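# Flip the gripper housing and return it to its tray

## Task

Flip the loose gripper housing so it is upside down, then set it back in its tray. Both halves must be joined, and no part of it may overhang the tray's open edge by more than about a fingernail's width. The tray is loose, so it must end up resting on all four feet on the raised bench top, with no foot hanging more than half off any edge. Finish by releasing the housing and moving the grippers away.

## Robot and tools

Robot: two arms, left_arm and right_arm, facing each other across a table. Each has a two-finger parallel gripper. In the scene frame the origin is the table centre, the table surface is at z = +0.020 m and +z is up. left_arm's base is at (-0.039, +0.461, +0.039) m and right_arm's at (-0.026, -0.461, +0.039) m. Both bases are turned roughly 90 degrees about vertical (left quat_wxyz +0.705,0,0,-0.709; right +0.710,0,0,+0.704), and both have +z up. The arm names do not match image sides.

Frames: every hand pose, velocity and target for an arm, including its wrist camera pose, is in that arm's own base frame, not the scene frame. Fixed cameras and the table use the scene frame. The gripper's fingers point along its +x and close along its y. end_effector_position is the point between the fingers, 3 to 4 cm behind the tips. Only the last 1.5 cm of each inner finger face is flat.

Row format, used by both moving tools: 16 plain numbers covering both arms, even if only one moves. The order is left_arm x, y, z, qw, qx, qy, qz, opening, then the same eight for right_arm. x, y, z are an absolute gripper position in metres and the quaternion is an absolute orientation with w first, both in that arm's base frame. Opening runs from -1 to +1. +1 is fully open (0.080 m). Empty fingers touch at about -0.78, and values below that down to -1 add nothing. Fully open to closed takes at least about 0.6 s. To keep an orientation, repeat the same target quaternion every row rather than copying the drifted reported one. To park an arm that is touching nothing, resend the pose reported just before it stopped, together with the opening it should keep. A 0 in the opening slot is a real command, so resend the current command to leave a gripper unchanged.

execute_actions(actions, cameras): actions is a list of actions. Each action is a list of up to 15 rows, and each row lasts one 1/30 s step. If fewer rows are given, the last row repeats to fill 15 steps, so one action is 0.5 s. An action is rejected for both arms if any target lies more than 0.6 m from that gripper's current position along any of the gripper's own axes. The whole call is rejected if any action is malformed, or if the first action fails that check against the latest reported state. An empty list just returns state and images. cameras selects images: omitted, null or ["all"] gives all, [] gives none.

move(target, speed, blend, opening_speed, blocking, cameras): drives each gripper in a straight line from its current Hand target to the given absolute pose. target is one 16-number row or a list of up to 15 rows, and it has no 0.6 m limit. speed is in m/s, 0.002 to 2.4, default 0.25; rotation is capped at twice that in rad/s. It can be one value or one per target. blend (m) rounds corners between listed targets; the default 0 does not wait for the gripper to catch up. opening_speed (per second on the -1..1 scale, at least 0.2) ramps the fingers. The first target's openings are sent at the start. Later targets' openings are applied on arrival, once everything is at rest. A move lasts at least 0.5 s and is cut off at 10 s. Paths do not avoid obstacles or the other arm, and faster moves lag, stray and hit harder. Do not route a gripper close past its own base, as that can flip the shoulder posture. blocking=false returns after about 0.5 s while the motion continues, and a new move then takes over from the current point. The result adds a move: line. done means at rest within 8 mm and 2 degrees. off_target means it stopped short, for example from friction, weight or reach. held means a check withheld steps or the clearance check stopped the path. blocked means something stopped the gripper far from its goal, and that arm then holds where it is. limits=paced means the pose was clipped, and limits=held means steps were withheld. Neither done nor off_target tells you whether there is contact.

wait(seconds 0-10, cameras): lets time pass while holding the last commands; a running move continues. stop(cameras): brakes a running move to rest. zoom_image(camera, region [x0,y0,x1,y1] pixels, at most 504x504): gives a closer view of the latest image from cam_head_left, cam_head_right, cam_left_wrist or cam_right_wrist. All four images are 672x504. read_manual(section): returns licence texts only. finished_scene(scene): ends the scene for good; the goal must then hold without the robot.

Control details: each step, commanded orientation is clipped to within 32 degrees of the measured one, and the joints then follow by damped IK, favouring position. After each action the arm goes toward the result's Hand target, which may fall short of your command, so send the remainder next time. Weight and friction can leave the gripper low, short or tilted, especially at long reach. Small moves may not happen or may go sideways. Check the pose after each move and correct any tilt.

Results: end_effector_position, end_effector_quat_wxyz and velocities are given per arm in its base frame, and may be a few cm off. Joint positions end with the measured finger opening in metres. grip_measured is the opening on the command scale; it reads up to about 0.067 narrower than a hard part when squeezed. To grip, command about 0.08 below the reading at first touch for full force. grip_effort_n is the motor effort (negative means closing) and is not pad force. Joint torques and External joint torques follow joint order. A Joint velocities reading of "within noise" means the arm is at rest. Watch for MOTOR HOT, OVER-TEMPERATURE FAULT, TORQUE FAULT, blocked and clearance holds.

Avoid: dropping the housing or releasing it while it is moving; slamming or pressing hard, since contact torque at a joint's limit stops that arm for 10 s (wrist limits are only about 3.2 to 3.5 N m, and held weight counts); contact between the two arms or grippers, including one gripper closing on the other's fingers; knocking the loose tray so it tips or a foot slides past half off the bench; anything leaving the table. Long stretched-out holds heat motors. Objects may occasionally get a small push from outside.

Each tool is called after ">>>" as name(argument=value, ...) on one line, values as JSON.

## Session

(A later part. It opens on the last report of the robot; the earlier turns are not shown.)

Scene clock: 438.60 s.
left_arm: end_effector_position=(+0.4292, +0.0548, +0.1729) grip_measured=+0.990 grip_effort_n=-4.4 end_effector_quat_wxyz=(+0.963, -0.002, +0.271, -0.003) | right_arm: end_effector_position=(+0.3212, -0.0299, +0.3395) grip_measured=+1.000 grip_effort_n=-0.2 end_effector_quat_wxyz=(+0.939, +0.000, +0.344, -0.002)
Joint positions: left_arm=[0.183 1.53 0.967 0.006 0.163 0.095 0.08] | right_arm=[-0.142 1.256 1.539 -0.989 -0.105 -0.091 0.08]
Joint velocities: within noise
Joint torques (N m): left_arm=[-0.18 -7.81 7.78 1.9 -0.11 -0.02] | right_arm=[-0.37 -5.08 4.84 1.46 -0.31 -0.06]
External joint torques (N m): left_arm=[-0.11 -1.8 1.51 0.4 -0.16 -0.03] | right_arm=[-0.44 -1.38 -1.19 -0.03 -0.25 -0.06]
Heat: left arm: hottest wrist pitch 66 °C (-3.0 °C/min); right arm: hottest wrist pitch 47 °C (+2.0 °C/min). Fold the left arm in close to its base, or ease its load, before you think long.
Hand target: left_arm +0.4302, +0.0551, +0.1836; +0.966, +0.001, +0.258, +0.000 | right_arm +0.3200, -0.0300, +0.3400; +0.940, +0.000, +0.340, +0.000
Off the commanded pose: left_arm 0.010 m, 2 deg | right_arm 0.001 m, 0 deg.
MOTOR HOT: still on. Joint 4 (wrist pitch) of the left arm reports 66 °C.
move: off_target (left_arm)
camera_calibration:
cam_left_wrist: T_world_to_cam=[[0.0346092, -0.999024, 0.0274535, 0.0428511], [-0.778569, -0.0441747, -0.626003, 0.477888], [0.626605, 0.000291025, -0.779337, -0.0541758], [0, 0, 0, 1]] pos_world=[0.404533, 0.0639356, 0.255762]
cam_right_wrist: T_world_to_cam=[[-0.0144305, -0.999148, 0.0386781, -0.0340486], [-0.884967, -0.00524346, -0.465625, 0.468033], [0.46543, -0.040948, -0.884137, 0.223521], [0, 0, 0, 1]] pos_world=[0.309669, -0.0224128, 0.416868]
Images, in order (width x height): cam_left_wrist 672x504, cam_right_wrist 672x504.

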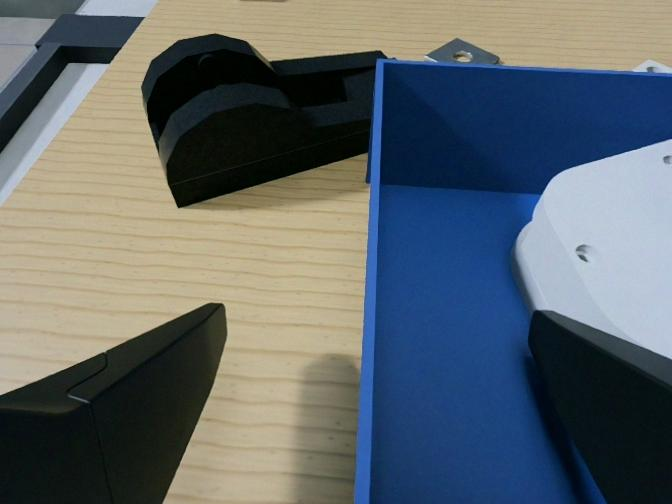

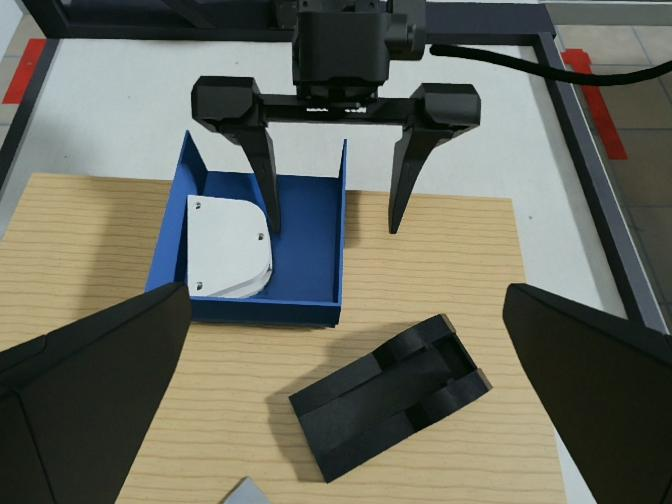

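>>> move(target=[[0.43,0.06,0.184,0.9659,0,0.2588,0,1,0.32,-0.03,0.34,0.94,0,0.34,0,1],[0.35,0.06,0.188,0.9659,0,0.2588,0,1,0.32,-0.03,0.34,0.94,0,0.34,0,1],[0.35,-0.008,0.188,0.9659,0,0.2588,0,-0.9,0.32,-0.03,0.34,0.94,0,0.34,0,1]], speed=0.15)

>>> zoom_image(camera="cam_right_wrist", region=[150, 120, 370, 340])

>>> zoom_image(camera="cam_left_wrist", region=[200, 0, 600, 330])

Scene clock: 505.20 s.
left_arm: end_effector_position=(+0.3533, -0.0097, +0.1896) grip_measured=-0.790 grip_effort_n=-83.5 end_effector_quat_wxyz=(+0.966, +0.000, +0.257, -0.006) | right_arm: end_effector_position=(+0.3212, -0.0299, +0.3395) grip_measured=+1.000 grip_effort_n=-0.2 end_effector_quat_wxyz=(+0.939, +0.000, +0.344, -0.002)
Joint positions: left_arm=[-0.036 1.168 0.735 -0.088 -0.02 -0.014 0] | right_arm=[-0.142 1.256 1.539 -0.989 -0.105 -0.091 0.08]
Joint velocities: within noise
Joint torques (N m): left_arm=[-0.23 -4.75 6.11 1.27 -0.16 -0.03] | right_arm=[-0.37 -5.08 4.84 1.46 -0.31 -0.06]
External joint torques (N m): left_arm=[-0.18 -1.03 -0.41 -0.28 -0.17 -0.04] | right_arm=[-0.42 -1.32 -1.22 -0.03 -0.25 -0.06]
Heat: left arm: hottest wrist pitch 67 °C (+0.0 °C/min); right arm: hottest wrist pitch 48 °C (+1.0 °C/min). Fold the left arm in close to its base, or ease its load, before you think long.
Hand target: left_arm +0.3506, -0.0095, +0.1885; +0.966, +0.001, +0.259, -0.004 | right_arm +0.3200, -0.0300, +0.3400; +0.940, +0.000, +0.340, +0.000
Off the commanded pose: left_arm 0.004 m, 1 deg | right_arm 0.001 m, 0 deg.
MOTOR HOT: still on. Joint 4 (wrist pitch) of the left arm reports 67 °C.
move: done
camera_calibration:
cam_left_wrist: T_world_to_cam=[[0.0268387, -0.999301, 0.0260318, -0.016504], [-0.760515, -0.0373123, -0.648247, 0.424312], [0.648765, -0.00239947, -0.760985, -0.00487036], [0, 0, 0, 1]] pos_world=[0.326298, -0.000672106, 0.271782]
cam_right_wrist: T_world_to_cam=[[-0.0144305, -0.999148, 0.0386781, -0.0340486], [-0.884967, -0.00524346, -0.465625, 0.468033], [0.46543, -0.040948, -0.884137, 0.223521], [0, 0, 0, 1]] pos_world=[0.309669, -0.0224128, 0.416868]

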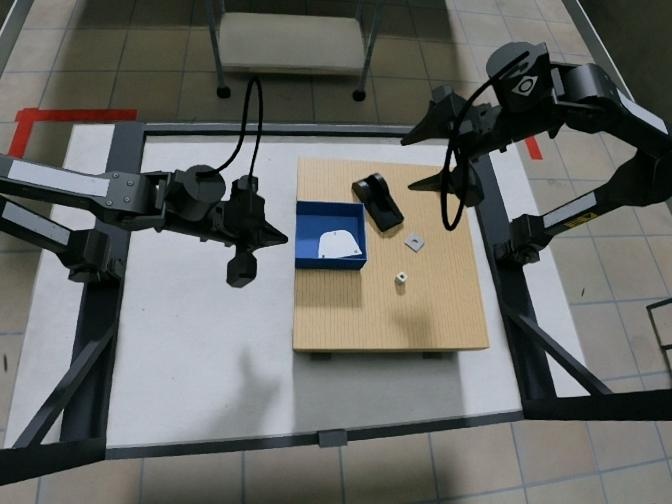

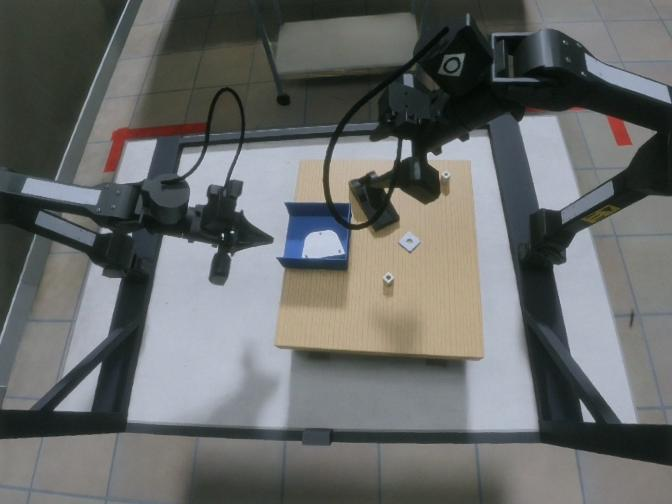

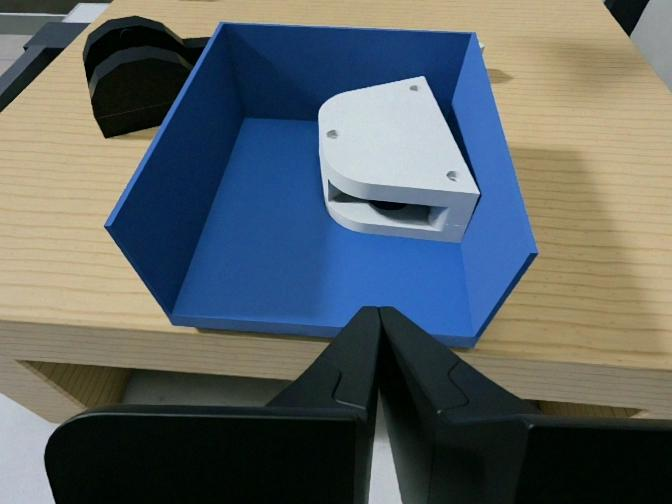

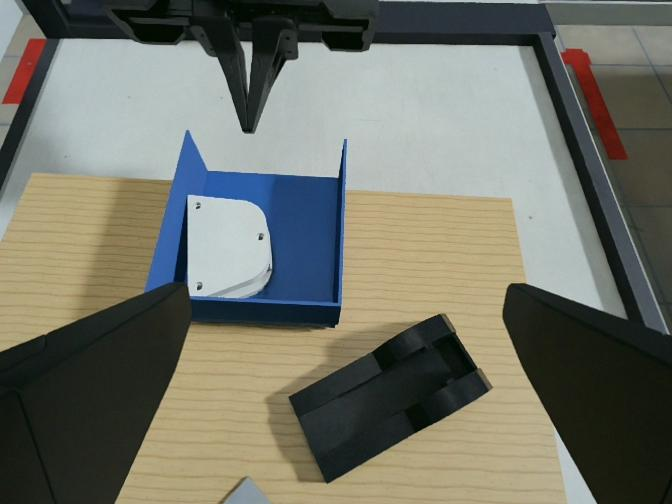

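Scaled by 2.291 from the camera's 672x504 image, which has a finer 960x720 frame.

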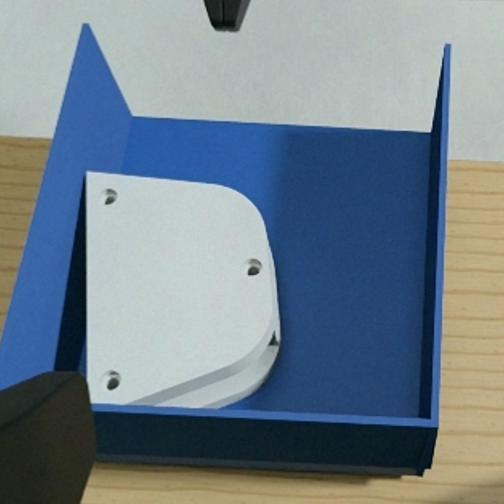

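Scaled by 1.260 from the camera's 672x504 image, which has a finer 960x720 frame.

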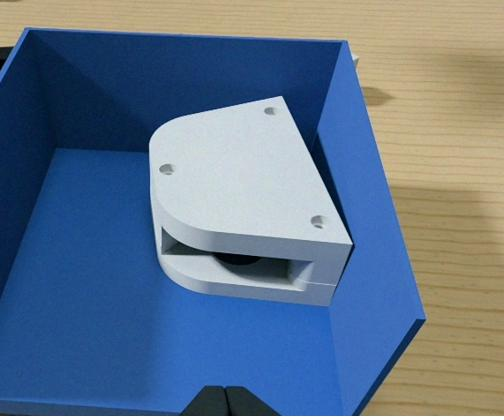

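>>> move(target=[[0.39,-0.004,0.182,0.9659,0,0.2588,0,-0.9,0.32,-0.03,0.34,0.94,0,0.34,0,1],[0.425,-0.004,0.182,0.9659,0,0.2588,0,-0.9,0.32,-0.03,0.34,0.94,0,0.34,0,1]], speed=0.08, cameras=["cam_right_wrist","cam_left_wrist"])

Scene clock: 521.50 s.
left_arm: end_effector_position=(+0.4188, -0.0035, +0.1717) grip_measured=-0.790 grip_effort_n=-83.5 end_effector_quat_wxyz=(+0.962, -0.001, +0.273, +0.003) | right_arm: end_effector_position=(+0.3212, -0.0299, +0.3395) grip_measured=+1.000 grip_effort_n=-0.2 end_effector_quat_wxyz=(+0.939, +0.000, +0.344, -0.002)
Joint positions: left_arm=[-0.014 1.472 0.909 0.01 -0.017 -0.011 0] | right_arm=[-0.142 1.256 1.539 -0.989 -0.105 -0.091 0.08]
Joint velocities: within noise
Joint torques (N m): left_arm=[0.08 -5.1 9.13 2.42 0.19 0.13] | right_arm=[-0.36 -5.07 4.83 1.46 -0.31 -0.06]
External joint torques (N m): left_arm=[0.16 0.45 2.9 0.93 0.19 0.13] | right_arm=[-0.45 -1.38 -1.2 -0.03 -0.25 -0.06]
Heat: left arm: hottest wrist pitch 64 °C (-4.0 °C/min); right arm: hottest wrist pitch 48 °C (+1.0 °C/min). Fold the left arm in close to its base, or ease its load, before you think long.
Hand target: left_arm +0.4243, -0.0035, +0.1809; +0.966, -0.001, +0.260, +0.001 | right_arm +0.3200, -0.0300, +0.3400; +0.940, +0.000, +0.340, +0.000
Off the commanded pose: left_arm 0.012 m, 2 deg | right_arm 0.001 m, 0 deg.
MOTOR HOT: still on. Joint 4 (wrist pitch) of the left arm reports 64 °C.
move: off_target (left_arm)
camera_calibration:
cam_left_wrist: T_world_to_cam=[[0.044911, -0.998726, 0.0229928, -0.0186336], [-0.780256, -0.0494411, -0.623503, 0.466709], [0.623846, 0.0100618, -0.781483, -0.0470436], [0, 0, 0, 1]] pos_world=[0.394337, 0.00493811, 0.254659]
cam_right_wrist: T_world_to_cam=[[-0.0144305, -0.999148, 0.0386781, -0.0340486], [-0.884967, -0.00524346, -0.465625, 0.468033], [0.46543, -0.040948, -0.884137, 0.223521], [0, 0, 0, 1]] pos_world=[0.309669, -0.0224128, 0.416868]
Images, in order (width x height): cam_left_wrist 672x504, cam_right_wrist 672x504.

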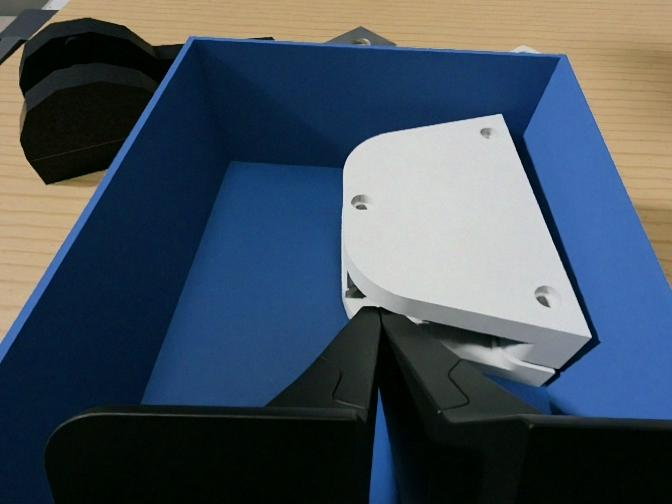

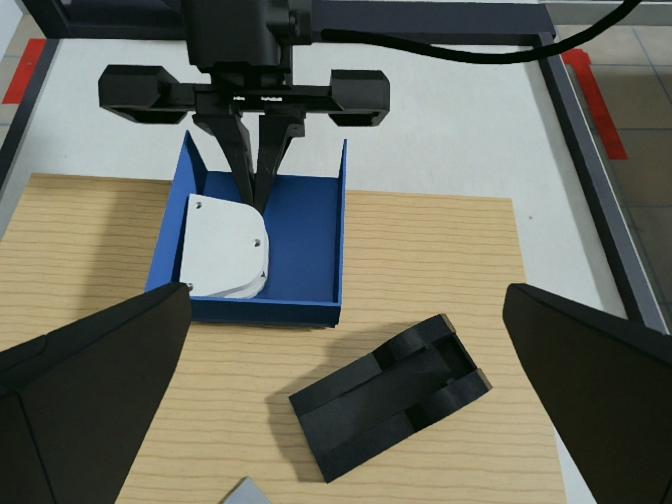

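>>> zoom_image(camera="cam_left_wrist", region=[320, 90, 640, 410])

>>> zoom_image(camera="cam_right_wrist", region=[150, 120, 370, 340])

Scaled by 1.575 from the camera's 672x504 image, which has a finer 960x720 frame.

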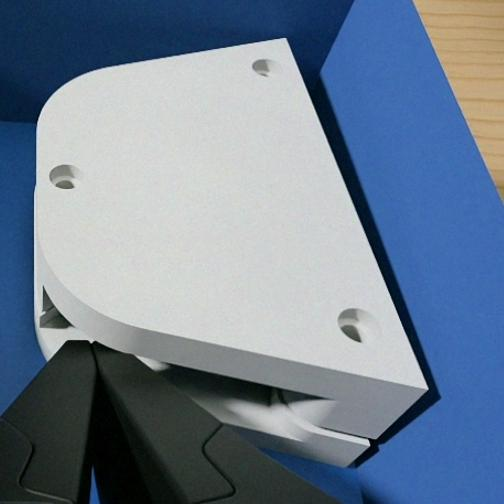

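Scaled by 2.291 from the camera's 672x504 image, which has a finer 960x720 frame.

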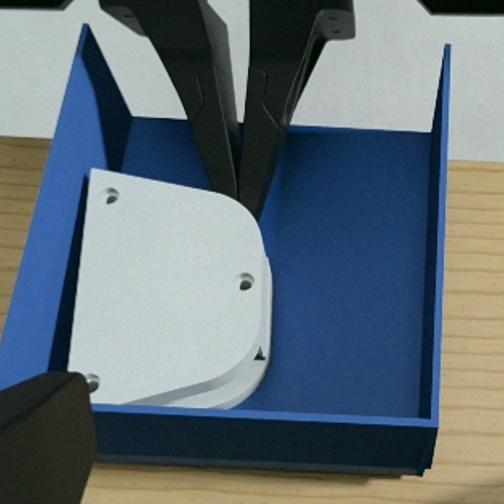

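>>> move(target=[[0.438,-0.001,0.183,0.9659,0,0.2588,0,-0.9,0.32,-0.03,0.34,0.94,0,0.34,0,1]], speed=0.05, cameras=["cam_right_wrist","cam_left_wrist"])

>>> zoom_image(camera="cam_right_wrist", region=[150, 120, 370, 340])

Scene clock: 536.33 s.
left_arm: end_effector_position=(+0.4323, +0.0009, +0.1739) grip_measured=-0.790 grip_effort_n=-83.5 end_effector_quat_wxyz=(+0.962, +0.000, +0.271, +0.007) | right_arm: end_effector_position=(+0.3212, -0.0299, +0.3395) grip_measured=+1.000 grip_effort_n=-0.7 end_effector_quat_wxyz=(+0.939, +0.000, +0.344, -0.002)
Joint positions: left_arm=[-0.004 1.521 0.961 0.01 -0.017 -0.005 0] | right_arm=[-0.142 1.256 1.539 -0.989 -0.105 -0.091 0.08]
Joint velocities: within noise
Joint torques (N m): left_arm=[0.06 -5.5 9.1 2.31 0.2 0.13] | right_arm=[-0.37 -5.08 4.83 1.46 -0.31 -0.06]
External joint torques (N m): left_arm=[0.14 0.47 2.81 0.8 0.2 0.13] | right_arm=[-0.44 -1.38 -1.22 -0.04 -0.25 -0.06]
Heat: left arm: hottest wrist pitch 67 °C (-1.0 °C/min); right arm: hottest wrist pitch 48 °C (+1.0 °C/min). Fold the left arm in close to its base, or ease its load, before you think long.
Hand target: left_arm +0.4378, +0.0005, +0.1831; +0.966, +0.001, +0.259, +0.004 | right_arm +0.3200, -0.0300, +0.3400; +0.940, +0.000, +0.340, +0.000
Off the commanded pose: left_arm 0.011 m, 2 deg | right_arm 0.001 m, 0 deg.
MOTOR HOT: still on. Joint 4 (wrist pitch) of the left arm reports 67 °C.
move: off_target (left_arm)
camera_calibration:
cam_left_wrist: T_world_to_cam=[[0.0523283, -0.998469, 0.0179444, -0.0172106], [-0.778022, -0.0520268, -0.626079, 0.47834], [0.626054, 0.0188005, -0.779553, -0.0550661], [0, 0, 0, 1]] pos_world=[0.407534, 0.00873758, 0.256861]
cam_right_wrist: T_world_to_cam=[[-0.0144305, -0.999148, 0.0386781, -0.0340486], [-0.884967, -0.00524346, -0.465625, 0.468033], [0.46543, -0.040948, -0.884137, 0.223521], [0, 0, 0, 1]] pos_world=[0.309669, -0.0224128, 0.416868]
Images, in order (width x height): cam_left_wrist 672x504, cam_right_wrist 672x504.

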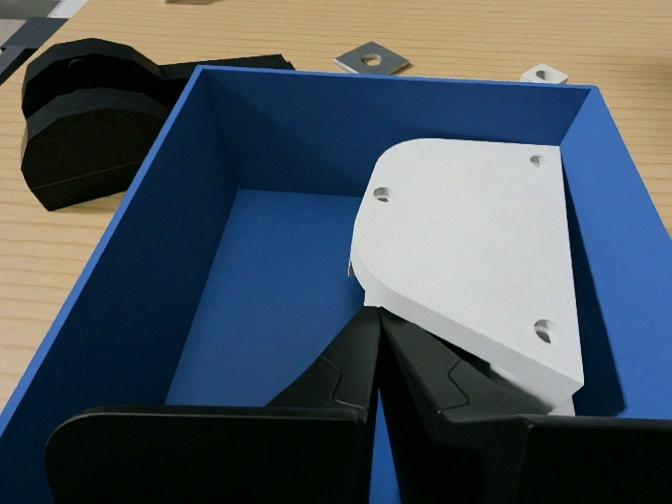

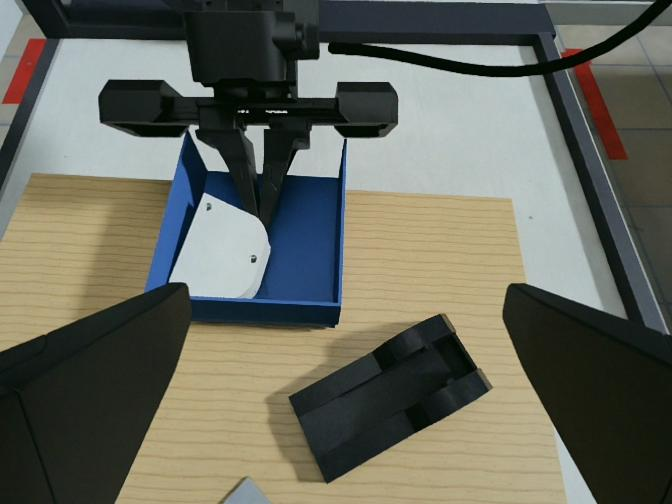

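Scaled by 2.291 from the camera's 672x504 image, which has a finer 960x720 frame.

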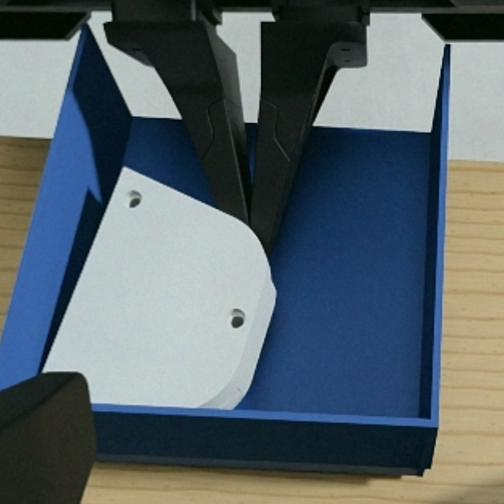

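>>> move(target=[[0.36,-0.001,0.188,0.9659,0,0.2588,0,-0.9,0.32,-0.03,0.34,0.94,0,0.34,0,1],[0.345,-0.087,0.19,0.9659,0,0.2588,0,1,0.32,-0.03,0.34,0.94,0,0.34,0,1],[0.37,-0.088,0.186,0.9659,0,0.2588,0,1,0.32,-0.03,0.34,0.94,0,0.34,0,1]], speed=0.15, cameras=["cam_right_wrist","cam_left_wrist"])

>>> zoom_image(camera="cam_right_wrist", region=[150, 100, 370, 320])

Scene clock: 553.47 s.
left_arm: end_effector_position=(+0.3653, -0.0872, +0.1771) grip_measured=+0.986 grip_effort_n=13.3 end_effector_quat_wxyz=(+0.963, +0.006, +0.270, +0.000) | right_arm: end_effector_position=(+0.3212, -0.0299, +0.3395) grip_measured=+1.000 grip_effort_n=0.2 end_effector_quat_wxyz=(+0.939, +0.000, +0.344, -0.002)
Joint positions: left_arm=[-0.355 1.312 0.806 -0.071 -0.305 -0.18 0.079] | right_arm=[-0.142 1.256 1.539 -0.989 -0.105 -0.091 0.08]
Joint velocities: within noise
Joint torques (N m): left_arm=[0.06 -3.95 9.12 2.37 0.11 0.13] | right_arm=[-0.37 -5.08 4.83 1.46 -0.31 -0.06]
External joint torques (N m): left_arm=[0.15 0.55 2.79 0.89 0.21 0.13] | right_arm=[-0.42 -1.32 -1.25 -0.04 -0.25 -0.06]
Heat: left arm: hottest wrist pitch 67 °C (-1.0 °C/min); right arm: hottest wrist pitch 48 °C (+1.0 °C/min). Fold the left arm in close to its base, or ease its load, before you think long.
Hand target: left_arm +0.3703, -0.0894, +0.1864; +0.966, +0.002, +0.258, -0.003 | right_arm +0.3200, -0.0300, +0.3400; +0.940, +0.000, +0.340, +0.000
Off the commanded pose: left_arm 0.010 m, 2 deg | right_arm 0.001 m, 0 deg.
MOTOR HOT: still on. Joint 4 (wrist pitch) of the left arm reports 67 °C.
move: off_target (left_arm)
camera_calibration:
cam_left_wrist: T_world_to_cam=[[0.036732, -0.999263, 0.0111702, -0.0949365], [-0.77742, -0.035597, -0.627974, 0.425215], [0.627909, 0.0143828, -0.778154, -0.0103095], [0, 0, 0, 1]] pos_world=[0.340531, -0.0795818, 0.260062]
cam_right_wrist: T_world_to_cam=[[-0.0144305, -0.999148, 0.0386781, -0.0340486], [-0.884967, -0.00524346, -0.465625, 0.468033], [0.46543, -0.040948, -0.884137, 0.223521], [0, 0, 0, 1]] pos_world=[0.309669, -0.0224128, 0.416868]
Images, in order (width x height): cam_left_wrist 672x504, cam_right_wrist 672x504.

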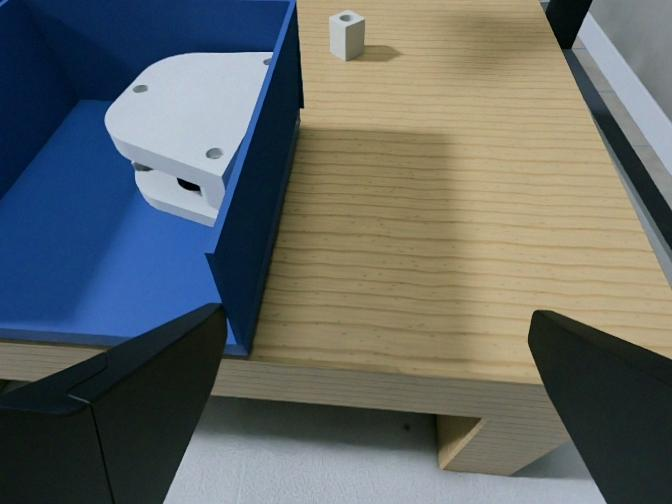

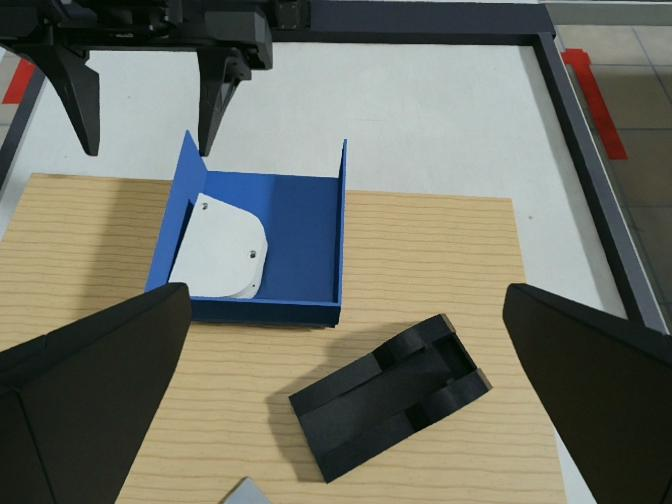

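Scaled by 2.291 from the camera's 672x504 image, which has a finer 960x720 frame.

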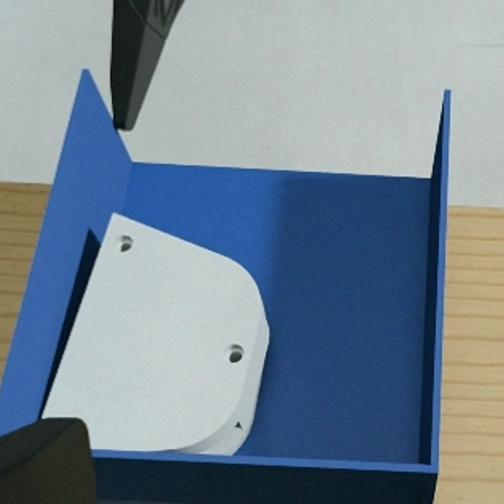

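>>> move(target=[[0.375,-0.0835,0.187,0.9659,0,0.2588,0,1,0.32,-0.03,0.34,0.94,0,0.34,0,1],[0.428,-0.0845,0.184,0.9659,0,0.2588,0,1,0.32,-0.03,0.34,0.94,0,0.34,0,1]], speed=0.06, cameras=["cam_right_wrist","cam_left_wrist"])

>>> zoom_image(camera="cam_right_wrist", region=[150, 100, 370, 320])

Scene clock: 570.50 s.
left_arm: end_effector_position=(+0.4223, -0.0829, +0.1761) grip_measured=+0.986 grip_effort_n=13.3 end_effector_quat_wxyz=(+0.963, +0.002, +0.270, +0.003) | right_arm: end_effector_position=(+0.3212, -0.0299, +0.3395) grip_measured=+1.000 grip_effort_n=-0.2 end_effector_quat_wxyz=(+0.939, +0.000, +0.344, -0.002)
Joint positions: left_arm=[-0.278 1.525 0.976 -0.016 -0.244 -0.146 0.079] | right_arm=[-0.142 1.256 1.539 -0.989 -0.105 -0.091 0.08]
Joint velocities: within noise
Joint torques (N m): left_arm=[0.08 -5.15 9.05 2.44 0.17 0.15] | right_arm=[-0.37 -5.08 4.83 1.46 -0.31 -0.06]
External joint torques (N m): left_arm=[0.17 0.89 2.71 0.93 0.25 0.15] | right_arm=[-0.41 -1.33 -1.18 -0.01 -0.25 -0.06]
Heat: left arm: hottest wrist pitch 67 °C (+1.0 °C/min); right arm: hottest wrist pitch 48 °C (+0.0 °C/min). Fold the left arm in close to its base, or ease its load, before you think long.
Hand target: left_arm +0.4280, -0.0844, +0.1837; +0.966, -0.001, +0.259, +0.000 | right_arm +0.3200, -0.0300, +0.3400; +0.940, +0.000, +0.340, +0.000
Off the commanded pose: left_arm 0.010 m, 1 deg | right_arm 0.001 m, 0 deg.
MOTOR HOT: still on. Joint 4 (wrist pitch) of the left arm reports 67 °C.
move: off_target (left_arm)
camera_calibration:
cam_left_wrist: T_world_to_cam=[[0.0442429, -0.998865, 0.0176457, -0.0969369], [-0.776389, -0.0454936, -0.62861, 0.467941], [0.6287, 0.0141116, -0.77752, -0.0474585], [0, 0, 0, 1]] pos_world=[0.39743, -0.0748688, 0.258963]
cam_right_wrist: T_world_to_cam=[[-0.0144305, -0.999148, 0.0386781, -0.0340486], [-0.884967, -0.00524346, -0.465625, 0.468033], [0.46543, -0.040948, -0.884137, 0.223521], [0, 0, 0, 1]] pos_world=[0.309669, -0.0224128, 0.416868]
Images, in order (width x height): cam_left_wrist 672x504, cam_right_wrist 672x504.

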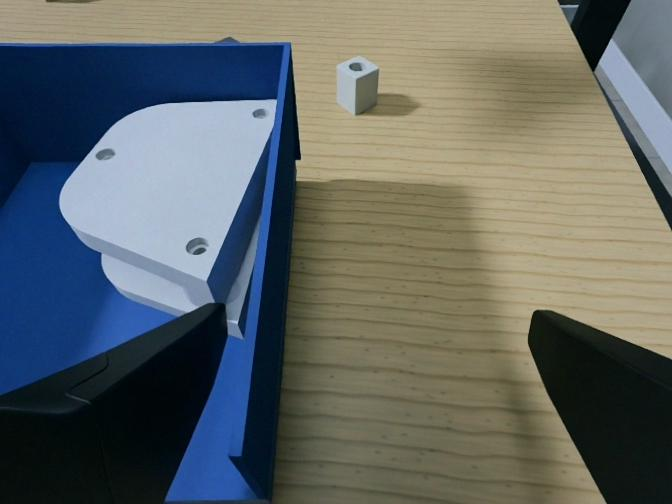

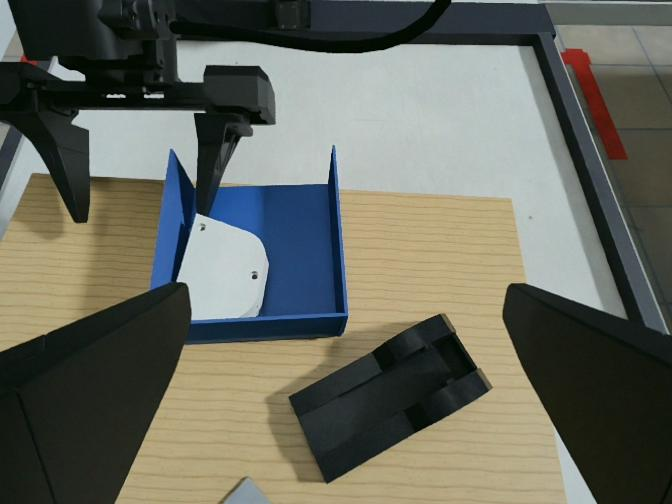

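Scaled by 2.291 from the camera's 672x504 image, which has a finer 960x720 frame.

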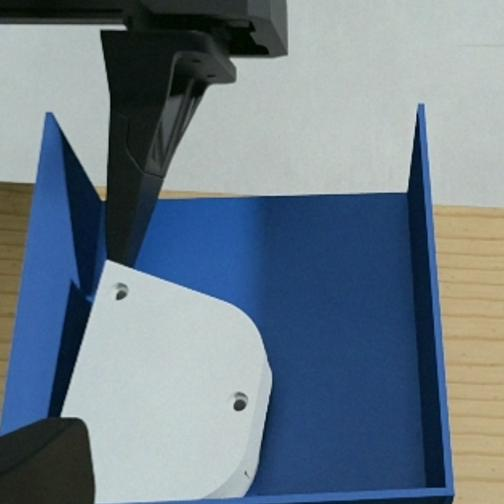

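>>> move(target=[[0.35,-0.081,0.192,0.9659,0,0.2588,0,1,0.32,-0.03,0.34,0.94,0,0.34,0,1],[0.36,-0.012,0.192,0.9659,0,0.2588,0,-0.9,0.32,-0.03,0.34,0.94,0,0.34,0,1],[0.41,-0.012,0.180,0.9659,0,0.2588,0,-0.9,0.32,-0.03,0.34,0.94,0,0.34,0,1],[0.456,-0.012,0.180,0.9659,0,0.2588,0,-0.9,0.32,-0.03,0.34,0.94,0,0.34,0,1]], speed=[0.15,0.2,0.1,0.05], cameras=["cam_right_wrist","cam_left_wrist"])

>>> zoom_image(camera="cam_right_wrist", region=[150, 120, 370, 340])

>>> zoom_image(camera="cam_left_wrist", region=[300, 90, 672, 430])

Scene clock: 633.67 s.
left_arm: end_effector_position=(+0.4495, -0.0093, +0.1717) grip_measured=-0.790 grip_effort_n=-83.5 end_effector_quat_wxyz=(+0.963, -0.001, +0.271, +0.008) | right_arm: end_effector_position=(+0.3212, -0.0299, +0.3395) grip_measured=+1.000 grip_effort_n=-0.7 end_effector_quat_wxyz=(+0.939, +0.000, +0.344, -0.002)
Joint positions: left_arm=[-0.036 1.59 1.019 0.021 -0.046 -0.025 0] | right_arm=[-0.142 1.256 1.539 -0.989 -0.105 -0.091 0.08]
Joint velocities: within noise
Joint torques (N m): left_arm=[-0.07 -5.74 9.11 2.42 0.24 0.13] | right_arm=[-0.37 -5.08 4.83 1.46 -0.31 -0.06]
External joint torques (N m): left_arm=[-0.02 0.75 2.77 0.88 0.25 0.12] | right_arm=[-0.43 -1.33 -1.2 -0.02 -0.25 -0.06]
Heat: left arm: hottest wrist pitch 78 °C (+10.1 °C/min); right arm: hottest wrist pitch 49 °C (+1.0 °C/min). Fold the left arm in close to its base, or ease its load, before you think long.
Hand target: left_arm +0.4553, -0.0106, +0.1801; +0.966, -0.001, +0.259, +0.004 | right_arm +0.3200, -0.0300, +0.3400; +0.940, +0.000, +0.340, +0.000
Off the commanded pose: left_arm 0.011 m, 2 deg | right_arm 0.001 m, 0 deg.
MOTOR HOT: still on. Joint 4 (wrist pitch) of the left arm reports 78 °C.
move: off_target (left_arm)
camera_calibration:
cam_left_wrist: T_world_to_cam=[[0.0553752, -0.998271, 0.0197364, -0.0299016], [-0.777468, -0.0555127, -0.626467, 0.489679], [0.626479, 0.0193463, -0.779198, -0.0676291], [0, 0, 0, 1]] pos_world=[0.424734, -0.00135812, 0.254661]
cam_right_wrist: T_world_to_cam=[[-0.0144305, -0.999148, 0.0386781, -0.0340486], [-0.884967, -0.00524346, -0.465625, 0.468033], [0.46543, -0.040948, -0.884137, 0.223521], [0, 0, 0, 1]] pos_world=[0.309669, -0.0224128, 0.416868]
Images, in order (width x height): cam_left_wrist 672x504, cam_right_wrist 672x504.

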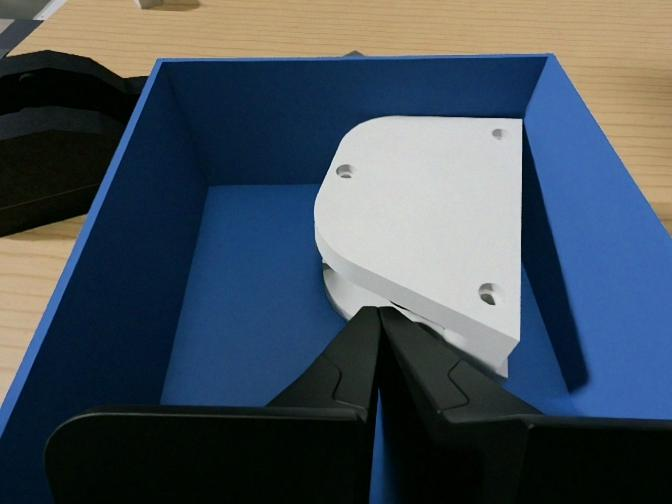

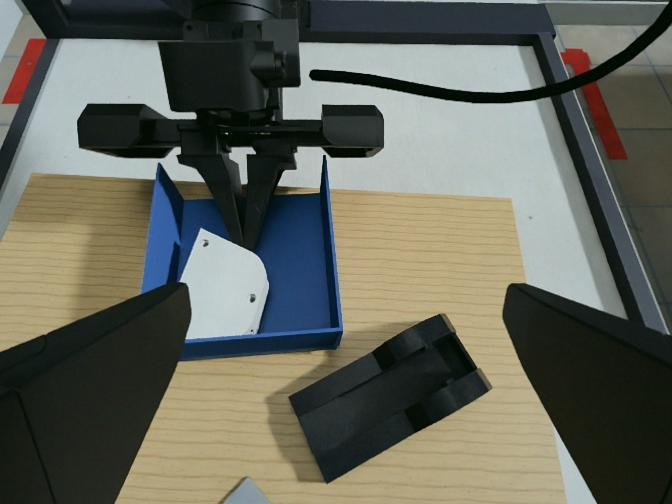

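Scaled by 2.291 from the camera's 672x504 image, which has a finer 960x720 frame.

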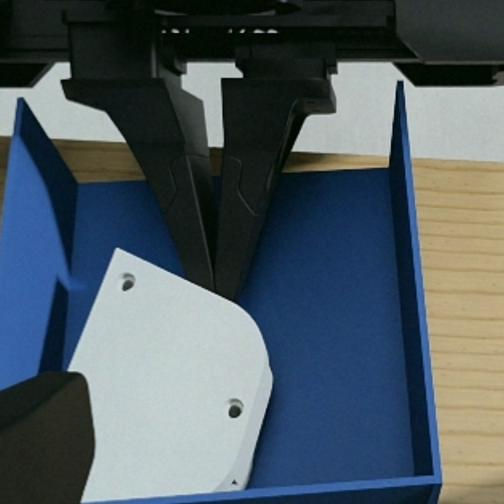

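Scaled by 1.355 from the camera's 672x504 image, which has a finer 960x720 frame.

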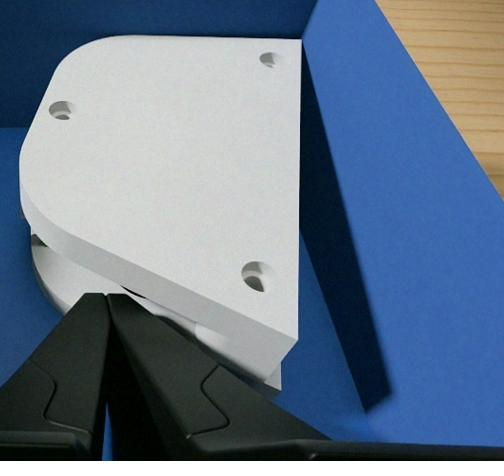

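>>> move(target=[[0.36,-0.012,0.195,0.9455,0,0.3256,0,-0.9,0.32,-0.03,0.34,0.94,0,0.34,0,1],[0.36,-0.096,0.197,0.9455,0,0.3256,0,1,0.32,-0.03,0.34,0.94,0,0.34,0,1],[0.41,-0.096,0.192,0.9455,0,0.3256,0,1,0.32,-0.03,0.34,0.94,0,0.34,0,1],[0.45,-0.096,0.189,0.9455,0,0.3256,0,1,0.32,-0.03,0.34,0.94,0,0.34,0,1]], speed=[0.15,0.2,0.1,0.08], cameras=["cam_right_wrist","cam_left_wrist"])

>>> zoom_image(camera="cam_right_wrist", region=[150, 120, 370, 340])

Scene clock: 676.53 s.
left_arm: end_effector_position=(+0.4451, -0.0958, +0.1813) grip_measured=+0.986 grip_effort_n=13.3 end_effector_quat_wxyz=(+0.942, +0.004, +0.336, +0.000) | right_arm: end_effector_position=(+0.3212, -0.0299, +0.3395) grip_measured=+1.000 grip_effort_n=-0.2 end_effector_quat_wxyz=(+0.939, +0.000, +0.344, -0.002)
Joint positions: left_arm=[-0.284 1.657 1.234 -0.283 -0.221 -0.175 0.079] | right_arm=[-0.142 1.256 1.539 -0.989 -0.105 -0.091 0.08]
Joint velocities: within noise
Joint torques (N m): left_arm=[0.1 -6.47 9.1 2.07 0.09 0.14] | right_arm=[-0.36 -5.08 4.84 1.46 -0.3 -0.06]
External joint torques (N m): left_arm=[0.25 0.52 2.72 0.66 0.17 0.14] | right_arm=[-0.4 -1.42 -1.14 -0.01 -0.26 -0.07]
Heat: left arm: hottest wrist pitch 73 °C (-5.0 °C/min); right arm: hottest wrist pitch 49 °C (+1.0 °C/min). Fold the left arm in close to its base, or ease its load, before you think long.
Hand target: left_arm +0.4502, -0.0970, +0.1887; +0.945, +0.001, +0.326, -0.003 | right_arm +0.3200, -0.0300, +0.3400; +0.940, +0.000, +0.340, +0.000
Off the commanded pose: left_arm 0.009 m, 1 deg | right_arm 0.001 m, 0 deg.
MOTOR HOT: still on. Joint 4 (wrist pitch) of the left arm reports 73 °C.
move: off_target (left_arm)
camera_calibration:
cam_left_wrist: T_world_to_cam=[[0.038307, -0.999219, 0.00970365, -0.106847], [-0.856448, -0.0378334, -0.514845, 0.504089], [0.51481, 0.0114115, -0.857228, 0.00744962], [0, 0, 0, 1]] pos_world=[0.431984, -0.0877776, 0.26695]
cam_right_wrist: T_world_to_cam=[[-0.0144305, -0.999148, 0.0386781, -0.0340486], [-0.884967, -0.00524346, -0.465625, 0.468033], [0.46543, -0.040948, -0.884137, 0.223521], [0, 0, 0, 1]] pos_world=[0.309669, -0.0224128, 0.416868]
Images, in order (width x height): cam_left_wrist 672x504, cam_right_wrist 672x504.

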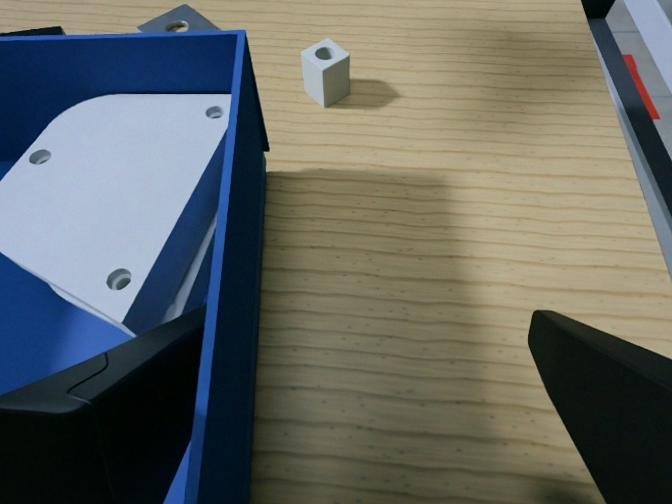

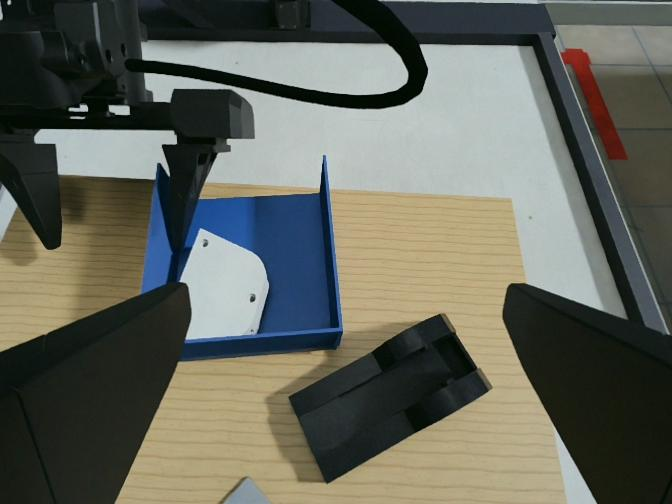

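Scaled by 2.291 from the camera's 672x504 image, which has a finer 960x720 frame.

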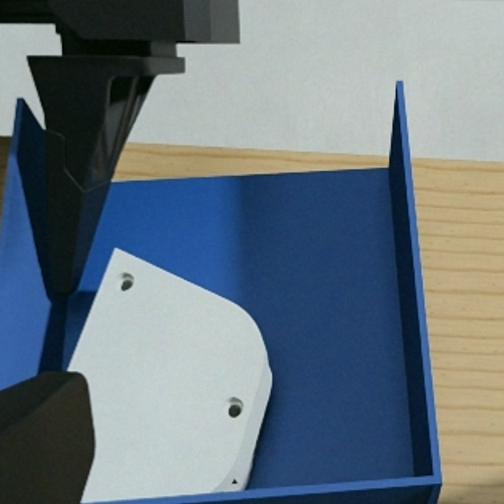

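>>> move(target=[[0.48,-0.096,0.187,0.9455,0,0.3256,0,1,0.32,-0.03,0.34,0.94,0,0.34,0,1],[0.482,-0.062,0.186,0.9455,0,0.3256,0,1,0.32,-0.03,0.34,0.94,0,0.34,0,1]], speed=[0.06,0.05], cameras=["cam_right_wrist","cam_left_wrist"])

>>> zoom_image(camera="cam_right_wrist", region=[150, 120, 370, 340])

Scene clock: 687.57 s.
left_arm: end_effector_position=(+0.4816, -0.0616, +0.1804) grip_measured=+0.986 grip_effort_n=13.3 end_effector_quat_wxyz=(+0.943, +0.000, +0.334, +0.003) | right_arm: end_effector_position=(+0.3212, -0.0299, +0.3395) grip_measured=+1.000 grip_effort_n=-0.7 end_effector_quat_wxyz=(+0.939, +0.000, +0.344, -0.002)
Joint positions: left_arm=[-0.169 1.759 1.34 -0.269 -0.136 -0.109 0.079] | right_arm=[-0.142 1.256 1.539 -0.989 -0.105 -0.091 0.08]
Joint velocities: within noise
Joint torques (N m): left_arm=[-0.05 -9.11 6.68 2.25 0.13 0.13] | right_arm=[-0.37 -5.08 4.84 1.46 -0.3 -0.06]
External joint torques (N m): left_arm=[0 -1.36 0.28 0.82 0.18 0.13] | right_arm=[-0.46 -1.34 -1.24 -0.05 -0.24 -0.06]
Heat: left arm: hottest wrist pitch 73 °C (-6.0 °C/min); right arm: hottest wrist pitch 49 °C (+1.0 °C/min). Fold the left arm in close to its base, or ease its load, before you think long.
Hand target: left_arm +0.4818, -0.0620, +0.1859; +0.946, -0.001, +0.325, +0.000 | right_arm +0.3200, -0.0300, +0.3400; +0.940, +0.000, +0.340, +0.000
Off the commanded pose: left_arm 0.006 m, 1 deg | right_arm 0.001 m, 0 deg.
MOTOR HOT: still on. Joint 4 (wrist pitch) of the left arm reports 73 °C.
move: done
camera_calibration:
cam_left_wrist: T_world_to_cam=[[0.0469488, -0.998775, 0.0156252, -0.079319], [-0.853241, -0.0482316, -0.519282, 0.534698], [0.5194, 0.0110476, -0.85446, -0.0152646], [0, 0, 0, 1]] pos_world=[0.467879, -0.0532639, 0.265856]
cam_right_wrist: T_world_to_cam=[[-0.0144305, -0.999148, 0.0386781, -0.0340486], [-0.884967, -0.00524346, -0.465625, 0.468033], [0.46543, -0.040948, -0.884137, 0.223521], [0, 0, 0, 1]] pos_world=[0.309669, -0.0224128, 0.416868]
Images, in order (width x height): cam_left_wrist 672x504, cam_right_wrist 672x504.

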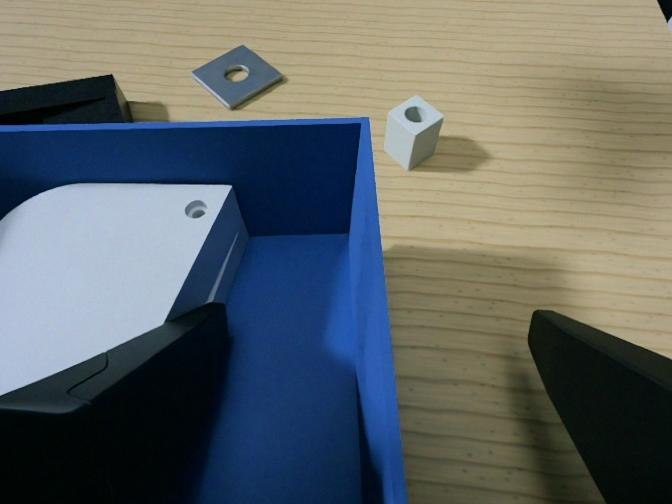

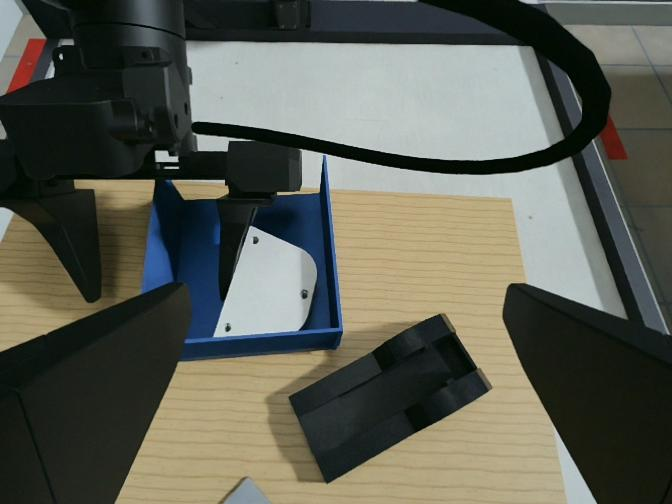

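Scaled by 2.291 from the camera's 672x504 image, which has a finer 960x720 frame.

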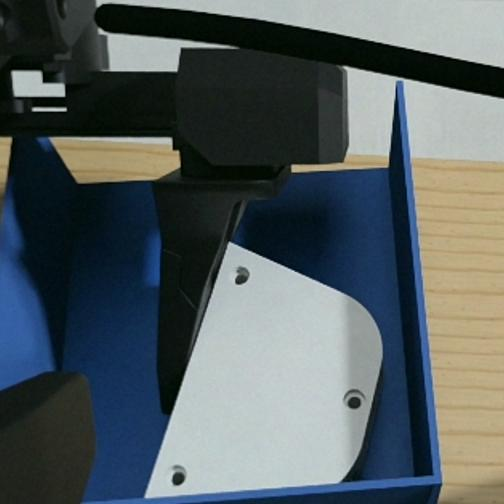

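>>> move(target=[[0.48,-0.07,0.189,0.9455,0,0.3256,0,1,0.32,-0.03,0.34,0.94,0,0.34,0,1],[0.37,-0.075,0.2,0.9455,0,0.3256,0,1,0.32,-0.03,0.34,0.94,0,0.34,0,1],[0.37,0.0785,0.2,0.9446,-0.0142,0.3253,0.0412,1,0.32,-0.03,0.34,0.94,0,0.34,0,1],[0.41,0.081,0.19,0.9446,-0.0142,0.3253,0.0412,1,0.32,-0.03,0.34,0.94,0,0.34,0,1]], speed=[0.08,0.2,0.2,0.15], cameras=["cam_right_wrist","cam_left_wrist"])

>>> zoom_image(camera="cam_right_wrist", region=[150, 120, 370, 340])

Scene clock: 731.50 s.
left_arm: end_effector_position=(+0.4042, +0.0805, +0.1821) grip_measured=+0.986 grip_effort_n=13.3 end_effector_quat_wxyz=(+0.940, -0.019, +0.337, +0.042) | right_arm: end_effector_position=(+0.3212, -0.0299, +0.3395) grip_measured=+1.000 grip_effort_n=-0.7 end_effector_quat_wxyz=(+0.939, +0.000, +0.344, -0.002)
Joint positions: left_arm=[0.24 1.482 1.061 -0.272 0.12 0.089 0.079] | right_arm=[-0.142 1.256 1.539 -0.989 -0.105 -0.091 0.08]
Joint velocities: within noise
Joint torques (N m): left_arm=[-0.27 -5.31 9.05 2.22 -0.08 -0.02] | right_arm=[-0.37 -5.08 4.84 1.46 -0.31 -0.06]
External joint torques (N m): left_arm=[-0.18 0.44 2.69 0.81 -0.14 -0.02] | right_arm=[-0.42 -1.41 -1.15 -0.02 -0.25 -0.06]
Heat: left arm: hottest wrist pitch 73 °C (-1.0 °C/min); right arm: hottest wrist pitch 49 °C (+0.0 °C/min). Fold the left arm in close to its base, or ease its load, before you think long.
Hand target: left_arm +0.4094, +0.0816, +0.1903; +0.945, -0.017, +0.325, +0.044 | right_arm +0.3200, -0.0300, +0.3400; +0.940, +0.000, +0.340, +0.000
Off the commanded pose: left_arm 0.010 m, 2 deg | right_arm 0.001 m, 0 deg.
MOTOR HOT: still on. Joint 4 (wrist pitch) of the left arm reports 73 °C.
move: off_target (left_arm)
camera_calibration:
cam_left_wrist: T_world_to_cam=[[0.133076, -0.990792, 0.024951, 0.0290809], [-0.849433, -0.126988, -0.512189, 0.479886], [0.510641, 0.046966, -0.85851, 0.0261881], [0, 0, 0, 1]] pos_world=[0.390388, 0.088523, 0.267549]
cam_right_wrist: T_world_to_cam=[[-0.0144305, -0.999148, 0.0386781, -0.0340486], [-0.884967, -0.00524346, -0.465625, 0.468033], [0.46543, -0.040948, -0.884137, 0.223521], [0, 0, 0, 1]] pos_world=[0.309669, -0.0224128, 0.416868]
Images, in order (width x height): cam_left_wrist 672x504, cam_right_wrist 672x504.

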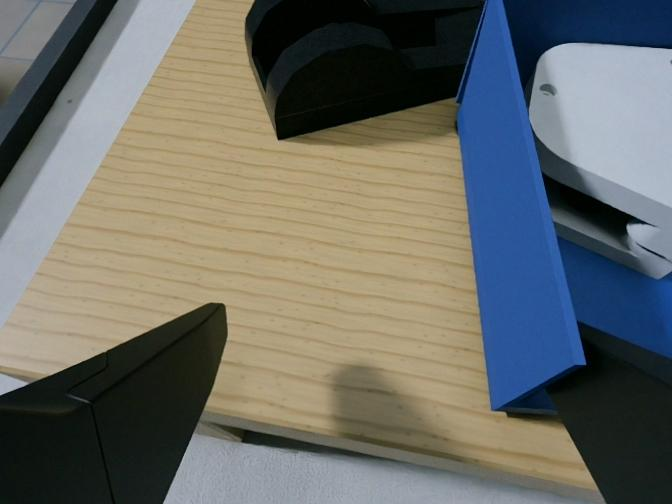

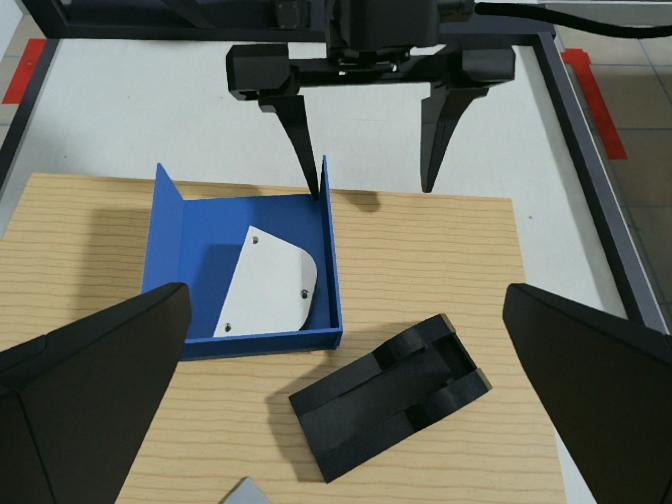

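Scaled by 2.291 from the camera's 672x504 image, which has a finer 960x720 frame.

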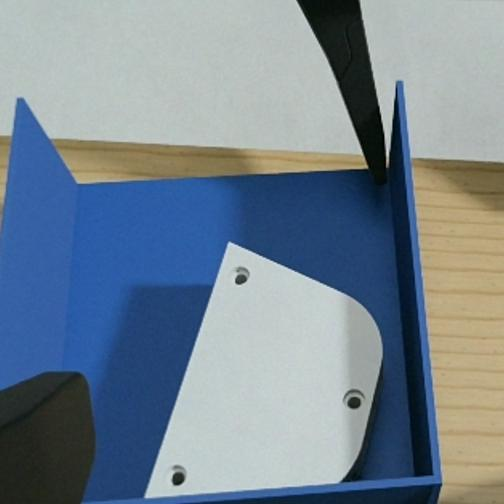

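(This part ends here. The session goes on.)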